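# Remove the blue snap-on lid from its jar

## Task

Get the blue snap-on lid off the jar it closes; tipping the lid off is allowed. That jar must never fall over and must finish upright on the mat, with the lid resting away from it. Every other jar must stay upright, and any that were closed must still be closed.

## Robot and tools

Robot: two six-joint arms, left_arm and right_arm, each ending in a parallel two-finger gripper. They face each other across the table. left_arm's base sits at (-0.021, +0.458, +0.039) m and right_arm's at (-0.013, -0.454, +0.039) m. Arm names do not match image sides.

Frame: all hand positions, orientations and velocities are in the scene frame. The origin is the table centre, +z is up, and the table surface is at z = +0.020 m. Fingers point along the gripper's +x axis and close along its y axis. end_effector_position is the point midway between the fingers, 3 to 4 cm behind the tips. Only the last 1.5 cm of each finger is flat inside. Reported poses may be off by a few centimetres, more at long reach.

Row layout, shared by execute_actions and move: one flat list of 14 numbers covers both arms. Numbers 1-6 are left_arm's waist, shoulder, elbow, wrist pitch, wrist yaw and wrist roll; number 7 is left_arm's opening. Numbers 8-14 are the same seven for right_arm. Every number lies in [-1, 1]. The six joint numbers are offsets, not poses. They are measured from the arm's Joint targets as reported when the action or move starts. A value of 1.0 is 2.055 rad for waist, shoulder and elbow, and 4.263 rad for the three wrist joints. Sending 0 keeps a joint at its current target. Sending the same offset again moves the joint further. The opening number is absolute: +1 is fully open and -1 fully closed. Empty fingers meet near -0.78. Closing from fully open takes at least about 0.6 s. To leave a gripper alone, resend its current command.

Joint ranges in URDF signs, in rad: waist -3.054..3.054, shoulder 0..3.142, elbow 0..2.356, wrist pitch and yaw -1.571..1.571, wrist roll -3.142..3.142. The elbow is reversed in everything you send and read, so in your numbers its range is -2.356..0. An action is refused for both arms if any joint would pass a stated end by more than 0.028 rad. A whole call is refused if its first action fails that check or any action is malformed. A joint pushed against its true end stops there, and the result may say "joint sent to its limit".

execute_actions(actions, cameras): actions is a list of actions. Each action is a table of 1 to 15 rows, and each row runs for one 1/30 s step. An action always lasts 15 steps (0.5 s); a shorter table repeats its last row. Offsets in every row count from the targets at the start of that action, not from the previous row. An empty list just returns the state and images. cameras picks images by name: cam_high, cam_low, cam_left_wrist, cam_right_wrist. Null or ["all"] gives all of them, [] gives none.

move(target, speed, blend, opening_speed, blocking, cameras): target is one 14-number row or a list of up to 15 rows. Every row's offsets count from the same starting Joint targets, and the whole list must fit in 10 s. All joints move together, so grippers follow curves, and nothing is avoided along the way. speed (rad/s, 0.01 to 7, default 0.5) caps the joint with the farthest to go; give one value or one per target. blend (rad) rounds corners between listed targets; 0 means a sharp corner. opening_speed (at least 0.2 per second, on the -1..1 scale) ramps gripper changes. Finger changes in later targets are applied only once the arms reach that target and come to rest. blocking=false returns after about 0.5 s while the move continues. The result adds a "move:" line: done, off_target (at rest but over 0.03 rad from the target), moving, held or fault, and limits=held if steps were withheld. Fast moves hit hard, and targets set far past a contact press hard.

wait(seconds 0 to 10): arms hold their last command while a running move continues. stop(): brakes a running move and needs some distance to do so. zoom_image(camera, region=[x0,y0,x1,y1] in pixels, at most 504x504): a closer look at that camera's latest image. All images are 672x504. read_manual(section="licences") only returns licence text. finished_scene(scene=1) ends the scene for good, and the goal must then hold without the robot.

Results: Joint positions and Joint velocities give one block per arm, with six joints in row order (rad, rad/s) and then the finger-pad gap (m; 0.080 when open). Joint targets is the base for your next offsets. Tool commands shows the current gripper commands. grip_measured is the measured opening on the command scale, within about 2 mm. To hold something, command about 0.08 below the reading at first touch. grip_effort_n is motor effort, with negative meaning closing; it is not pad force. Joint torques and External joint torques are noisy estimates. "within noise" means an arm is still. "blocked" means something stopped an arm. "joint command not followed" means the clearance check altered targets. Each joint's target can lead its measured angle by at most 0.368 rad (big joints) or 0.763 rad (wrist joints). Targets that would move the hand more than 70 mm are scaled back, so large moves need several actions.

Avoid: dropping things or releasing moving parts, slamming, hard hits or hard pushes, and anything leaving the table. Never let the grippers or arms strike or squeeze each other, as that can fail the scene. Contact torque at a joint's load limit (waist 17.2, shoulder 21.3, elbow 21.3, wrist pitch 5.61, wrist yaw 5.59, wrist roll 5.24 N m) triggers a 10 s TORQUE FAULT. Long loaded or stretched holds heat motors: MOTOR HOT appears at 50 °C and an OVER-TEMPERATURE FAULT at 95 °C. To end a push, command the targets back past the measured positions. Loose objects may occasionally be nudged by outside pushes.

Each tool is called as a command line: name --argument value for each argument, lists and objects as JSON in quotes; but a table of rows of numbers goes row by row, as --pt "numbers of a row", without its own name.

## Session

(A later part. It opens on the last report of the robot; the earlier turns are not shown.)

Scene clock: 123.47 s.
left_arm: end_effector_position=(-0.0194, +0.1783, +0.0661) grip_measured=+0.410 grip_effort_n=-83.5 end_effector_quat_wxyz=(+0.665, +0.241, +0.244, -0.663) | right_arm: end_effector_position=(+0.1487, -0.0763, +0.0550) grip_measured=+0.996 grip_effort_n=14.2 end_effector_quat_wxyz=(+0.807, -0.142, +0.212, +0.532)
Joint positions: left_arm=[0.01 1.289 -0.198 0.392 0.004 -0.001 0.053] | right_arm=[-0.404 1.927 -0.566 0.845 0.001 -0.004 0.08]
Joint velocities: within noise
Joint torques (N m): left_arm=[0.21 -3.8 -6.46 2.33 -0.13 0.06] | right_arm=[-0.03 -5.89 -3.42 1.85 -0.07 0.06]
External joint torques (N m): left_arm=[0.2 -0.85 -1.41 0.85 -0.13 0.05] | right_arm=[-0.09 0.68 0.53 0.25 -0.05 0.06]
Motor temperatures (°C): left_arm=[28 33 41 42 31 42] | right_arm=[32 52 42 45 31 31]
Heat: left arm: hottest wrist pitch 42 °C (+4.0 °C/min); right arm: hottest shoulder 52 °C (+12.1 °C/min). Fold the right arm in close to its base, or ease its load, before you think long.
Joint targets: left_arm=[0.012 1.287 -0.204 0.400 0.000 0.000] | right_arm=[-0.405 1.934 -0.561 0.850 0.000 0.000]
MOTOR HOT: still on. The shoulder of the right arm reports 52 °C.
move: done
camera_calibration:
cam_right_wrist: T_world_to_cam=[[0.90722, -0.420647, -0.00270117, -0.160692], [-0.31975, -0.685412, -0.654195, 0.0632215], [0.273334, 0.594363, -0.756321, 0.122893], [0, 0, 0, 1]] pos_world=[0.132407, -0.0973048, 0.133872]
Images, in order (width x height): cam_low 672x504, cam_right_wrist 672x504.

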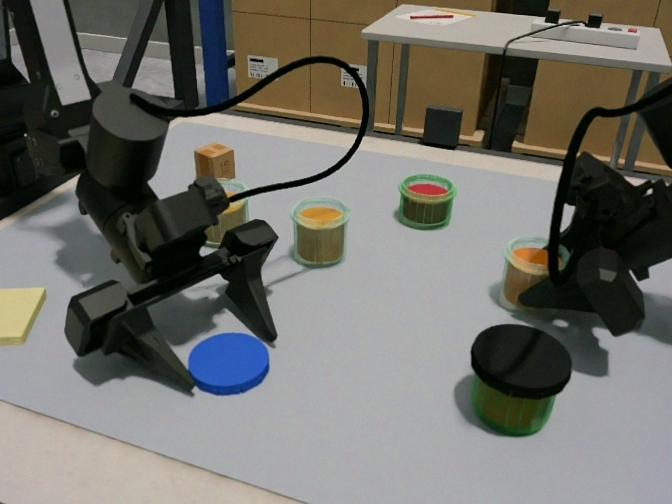

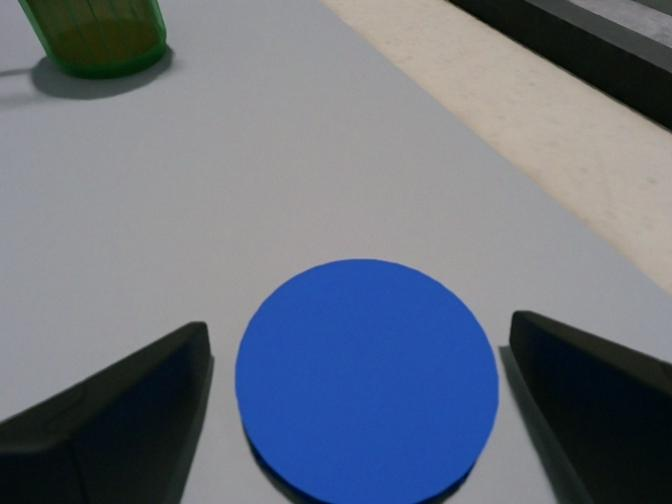

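move --target '[0,0,0,0,0,0,0.30,0,-0.3572,-0.0920,-0.1994,0,0,1.0]' --speed 0.7 --cameras '["cam_high","cam_low","cam_left_wrist"]'

zoom_image --camera "cam_low" --region '[460, 200, 640, 340]'

Scene clock: 126.57 s.
left_arm: end_effector_position=(-0.0194, +0.1783, +0.0661) grip_measured=+0.410 grip_effort_n=-83.5 end_effector_quat_wxyz=(+0.665, +0.241, +0.244, -0.663) | right_arm: end_effector_position=(+0.1311, -0.1173, +0.2338) grip_measured=+0.997 grip_effort_n=13.7 end_effector_quat_wxyz=(+0.812, -0.129, +0.193, +0.535)
Joint positions: left_arm=[0.01 1.289 -0.198 0.392 0.004 -0.001 0.053] | right_arm=[-0.404 1.208 -0.74 0 0.001 -0.004 0.08]
Joint velocities: within noise
Joint torques (N m): left_arm=[0.22 -3.75 -6.54 2.33 -0.14 0.05] | right_arm=[-0.05 -4.98 -7.48 1.47 -0.11 0.1]
External joint torques (N m): left_arm=[0.24 -0.75 -1.4 0.8 -0.15 0.05] | right_arm=[-0.06 -0.9 -0.79 -0.13 -0.11 0.1]
Motor temperatures (°C): left_arm=[28 33 41 42 31 42] | right_arm=[32 52 42 45 31 31]
Heat: left arm: hottest wrist pitch 42 °C (+4.0 °C/min); right arm: hottest shoulder 52 °C (+12.1 °C/min). Fold the right arm in close to its base, or ease its load, before you think long.
Joint targets: left_arm=[0.012 1.287 -0.204 0.400 0.000 0.000] | right_arm=[-0.405 1.200 -0.750 -0.001 0.000 0.000]
MOTOR HOT: still on. The shoulder of the right arm reports 52 °C.
move: done
camera_calibration:
cam_left_wrist: T_world_to_cam=[[-0.99996, -0.00124906, -0.00883712, -0.00897514], [0.002894, 0.89128, -0.453445, -0.100642], [0.00844272, -0.453453, -0.89124, 0.211051], [0, 0, 0, 1]] pos_world=[-0.0104654, 0.185391, 0.142382]
Images, in order (width x height): cam_high 672x504, cam_low 672x504, cam_left_wrist 672x504.

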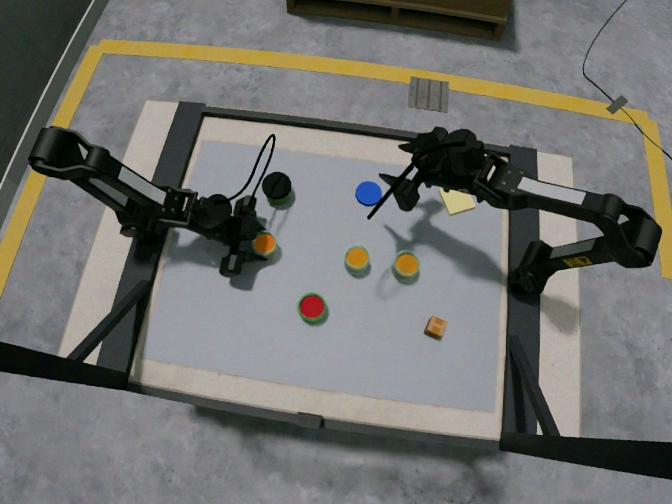

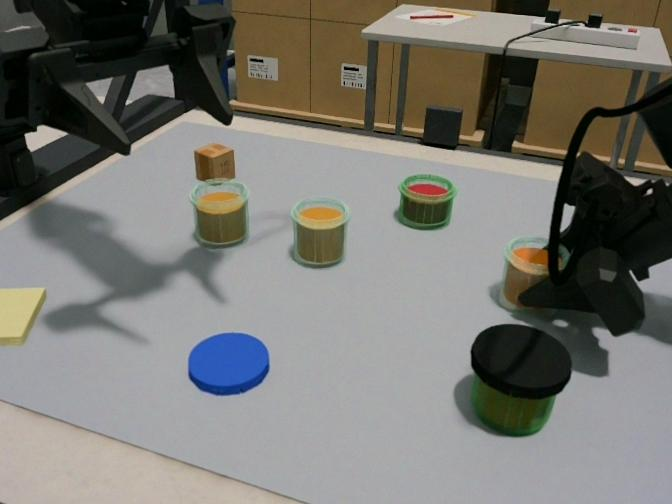

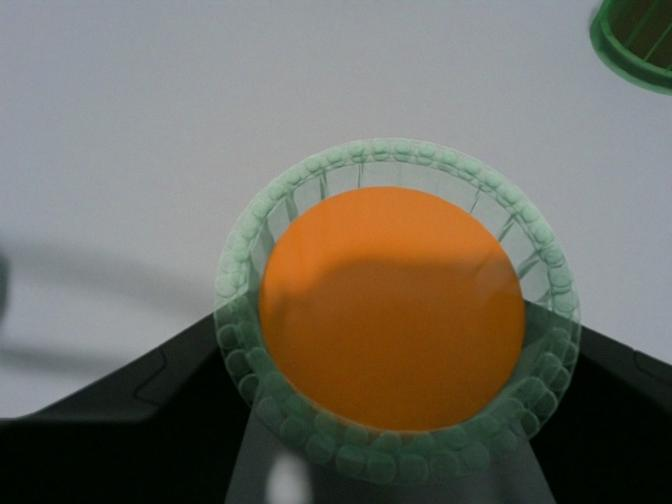

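Scaled by 2.800.

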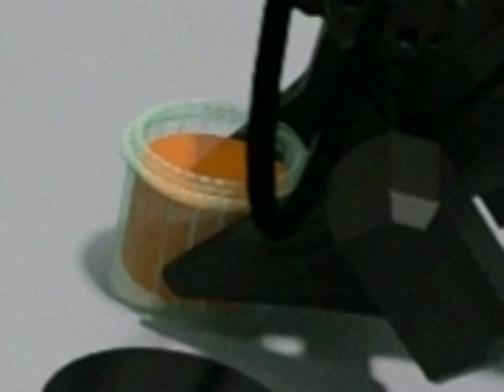

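move --target '[0,0.0033,0.0011,0.0021,0,0,0.30,0,0,0,0,0,0,1.0]' --speed 0.05 --cameras '["cam_low","cam_left_wrist"]'

zoom_image --camera "cam_low" --region '[480, 220, 600, 330]'

Scene clock: 128.40 s.
left_arm: end_effector_position=(-0.0194, +0.1776, +0.0662) grip_measured=+0.410 grip_effort_n=-83.5 end_effector_quat_wxyz=(+0.666, +0.240, +0.243, -0.664) | right_arm: end_effector_position=(+0.1311, -0.1173, +0.2338) grip_measured=+0.997 grip_effort_n=14.2 end_effector_quat_wxyz=(+0.812, -0.129, +0.193, +0.535)
Joint positions: left_arm=[0.01 1.294 -0.198 0.4 0.004 -0.001 0.053] | right_arm=[-0.404 1.208 -0.74 0 0.001 -0.004 0.08]
Joint velocities: within noise
Joint torques (N m): left_arm=[0.25 -3.47 -6.22 2.42 -0.11 0.05] | right_arm=[-0.07 -5.01 -7.49 1.44 -0.09 0.1]
External joint torques (N m): left_arm=[0.28 -0.44 -1.09 0.88 -0.11 0.05] | right_arm=[-0.09 -1.01 -0.89 -0.13 -0.09 0.09]
Motor temperatures (°C): left_arm=[28 33 41 42 31 42] | right_arm=[32 51 42 45 31 31]
Heat: left arm: hottest wrist pitch 42 °C (+4.0 °C/min); right arm: hottest shoulder 51 °C (+10.1 °C/min). Fold the right arm in close to its base, or ease its load, before you think long.
Joint targets: left_arm=[0.012 1.293 -0.201 0.409 0.000 0.000] | right_arm=[-0.405 1.200 -0.750 0.000 0.000 0.000]
MOTOR HOT: still on. The shoulder of the right arm reports 51 °C.
move: done
camera_calibration:
cam_left_wrist: T_world_to_cam=[[-0.99996, -0.00127625, -0.00883317, -0.00897036], [0.00289442, 0.889856, -0.456233, -0.0994839], [0.00844251, -0.45624, -0.889817, 0.21123], [0, 0, 0, 1]] pos_world=[-0.0104654, 0.184887, 0.142489]
Images, in order (width x height): cam_low 672x504, cam_left_wrist 672x504.

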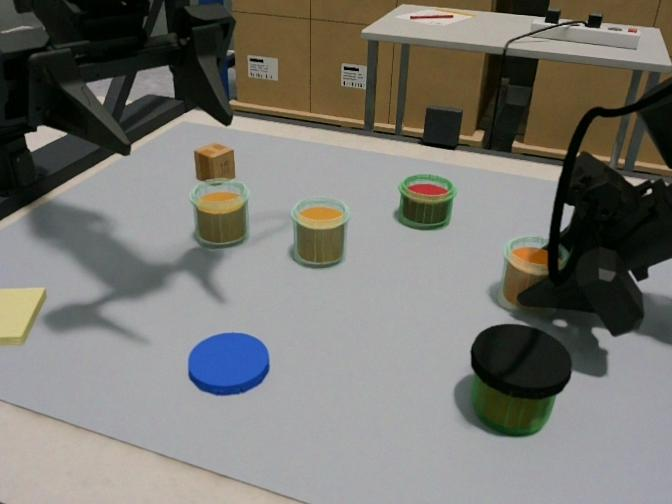

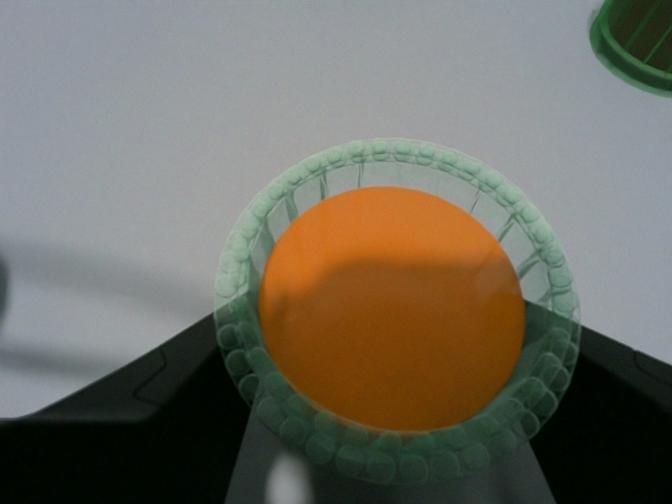

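Scaled by 4.200.

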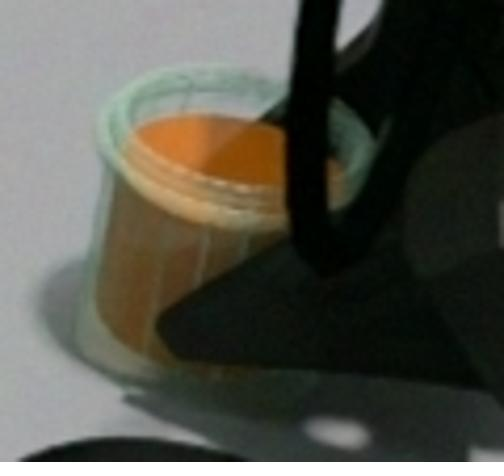

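move --target '[0,0,0,0,0,0,0.60,0,0,0,0,0,0,1.0]' --opening_speed 0.3 --cameras '["cam_low","cam_left_wrist"]'

zoom_image --camera "cam_low" --region '[480, 220, 600, 330]'

Scene clock: 130.83 s.
left_arm: end_effector_position=(-0.0192, +0.1766, +0.0674) grip_measured=+0.596 grip_effort_n=17.4 end_effector_quat_wxyz=(+0.667, +0.237, +0.240, -0.664) | right_arm: end_effector_position=(+0.1311, -0.1173, +0.2338) grip_measured=+0.997 grip_effort_n=13.7 end_effector_quat_wxyz=(+0.812, -0.129, +0.193, +0.535)
Joint positions: left_arm=[0.01 1.294 -0.198 0.407 0.003 -0.001 0.062] | right_arm=[-0.404 1.208 -0.74 0 0.001 -0.004 0.08]
Joint velocities: within noise
Joint torques (N m): left_arm=[0.19 -3.61 -6.24 1.87 -0.1 0.06] | right_arm=[-0.06 -4.98 -7.53 1.46 -0.07 0.11]
External joint torques (N m): left_arm=[0.18 -0.6 -1.12 0.35 -0.1 0.05] | right_arm=[-0.02 -0.9 -0.84 -0.15 -0.08 0.11]
Motor temperatures (°C): left_arm=[28 33 41 42 31 42] | right_arm=[32 51 42 46 31 31]
Heat: left arm: hottest wrist pitch 42 °C (+4.0 °C/min); right arm: hottest shoulder 51 °C (+10.0 °C/min). Fold the right arm in close to its base, or ease its load, before you think long.
Joint targets: left_arm=[0.013 1.293 -0.201 0.409 0.000 0.000] | right_arm=[-0.405 1.200 -0.750 0.000 0.000 0.000]
MOTOR HOT: still on. The shoulder of the right arm reports 51 °C.
move: done
camera_calibration:
cam_left_wrist: T_world_to_cam=[[-0.999953, -0.00233762, -0.00942749, -0.0085766], [0.00228913, 0.886549, -0.46263, -0.097087], [0.00943938, -0.46263, -0.886501, 0.212749], [0, 0, 0, 1]] pos_world=[-0.0103622, 0.184476, 0.143606]
Images, in order (width x height): cam_low 672x504, cam_left_wrist 672x504.

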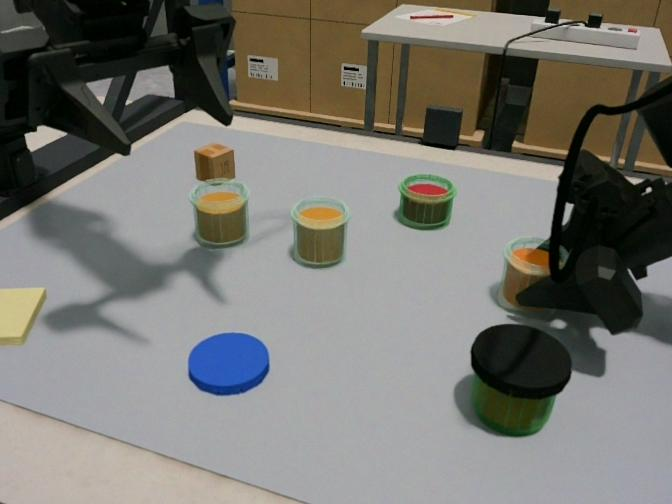

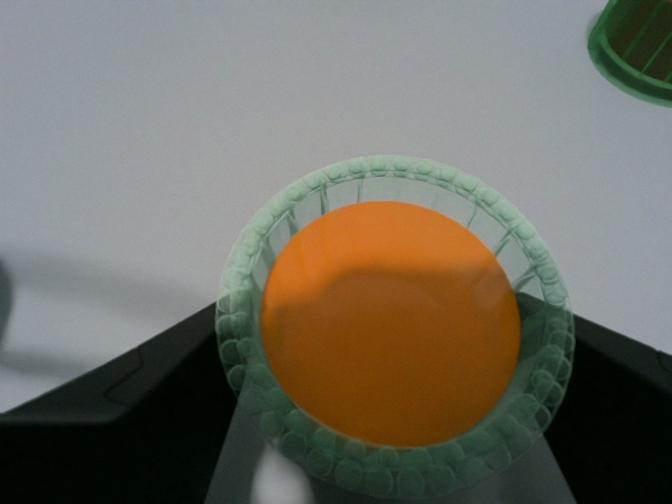

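Scaled by 4.200.

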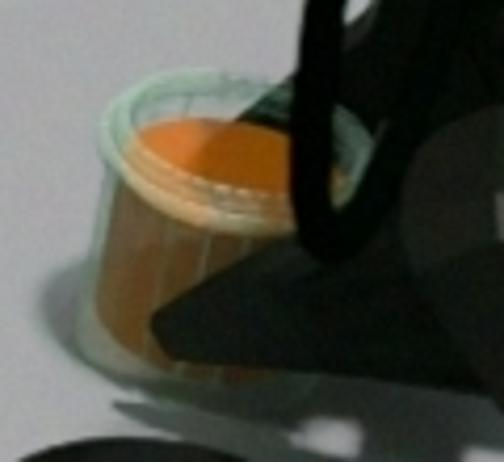

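move --pt "0 0 0 0 0 0 1.0 0 0 0 0 0 0 1.0" --pt "0 -0.2886 -0.0725 -0.1780 0 0 1.0 0 0 0 0 0 0 1.0" --opening_speed 0.6 --speed 0.4 --cameras '["cam_high","cam_low","cam_left_wrist"]'

Scene clock: 134.90 s.
left_arm: end_effector_position=(-0.0195, +0.2252, +0.1364) grip_measured=+0.997 grip_effort_n=17.4 end_effector_quat_wxyz=(+0.663, +0.248, +0.251, -0.660) | right_arm: end_effector_position=(+0.1311, -0.1173, +0.2338) grip_measured=+0.997 grip_effort_n=14.2 end_effector_quat_wxyz=(+0.812, -0.129, +0.193, +0.535)
Joint positions: left_arm=[0.01 0.706 -0.333 -0.348 0.003 -0.001 0.08] | right_arm=[-0.404 1.208 -0.74 0 0.001 -0.004 0.08]
Joint velocities: within noise
Joint torques (N m): left_arm=[0.18 -1.87 -10.05 1.6 -0.1 0.04] | right_arm=[0.02 -5 -7.59 1.44 -0.1 0.08]
External joint torques (N m): left_arm=[0.17 -0.83 -3.17 0.09 -0.09 0.04] | right_arm=[0.03 -0.91 -0.82 -0.19 -0.1 0.08]
Motor temperatures (°C): left_arm=[28 33 41 42 31 42] | right_arm=[32 50 43 46 31 31]
Heat: left arm: hottest wrist pitch 42 °C (+4.0 °C/min); right arm: hottest shoulder 50 °C (+8.0 °C/min). Fold the right arm in close to its base, or ease its load, before you think long.
Joint targets: left_arm=[0.013 0.700 -0.351 -0.350 0.000 0.000] | right_arm=[-0.405 1.200 -0.750 0.000 0.000 0.000]
MOTOR HOT: still on. The shoulder of the right arm reports 50 °C.
move: done
camera_calibration:
cam_left_wrist: T_world_to_cam=[[-0.999955, -0.00203656, -0.00927403, -0.00821761], [0.00218996, 0.900925, -0.43397, -0.115342], [0.00923901, -0.43397, -0.90088, 0.292004], [0, 0, 0, 1]] pos_world=[-0.0106625, 0.230619, 0.212929]
Images, in order (width x height): cam_high 672x504, cam_low 672x504, cam_left_wrist 672x504.

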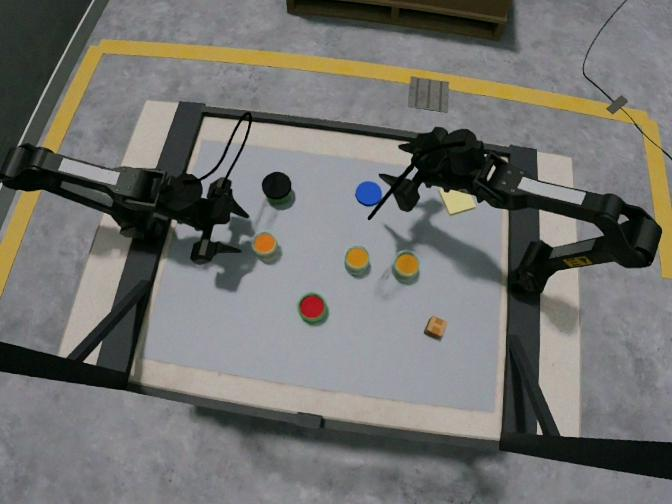

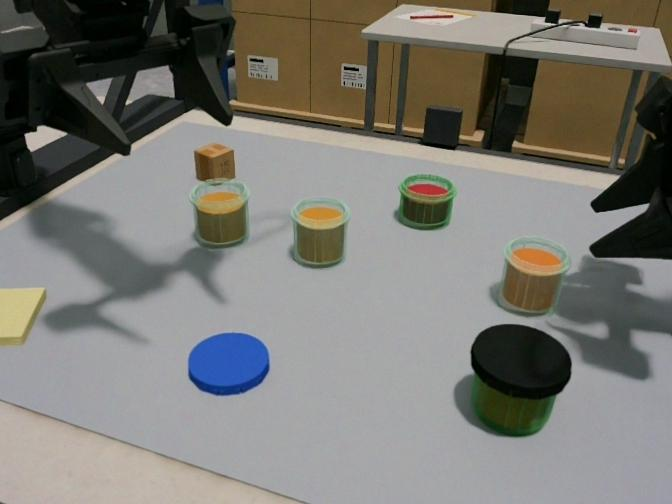

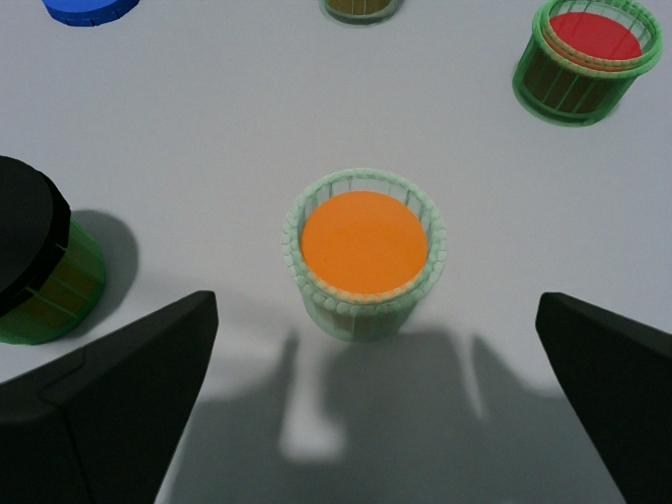

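finished_scene --scene 1

The scene is finished: the task was done.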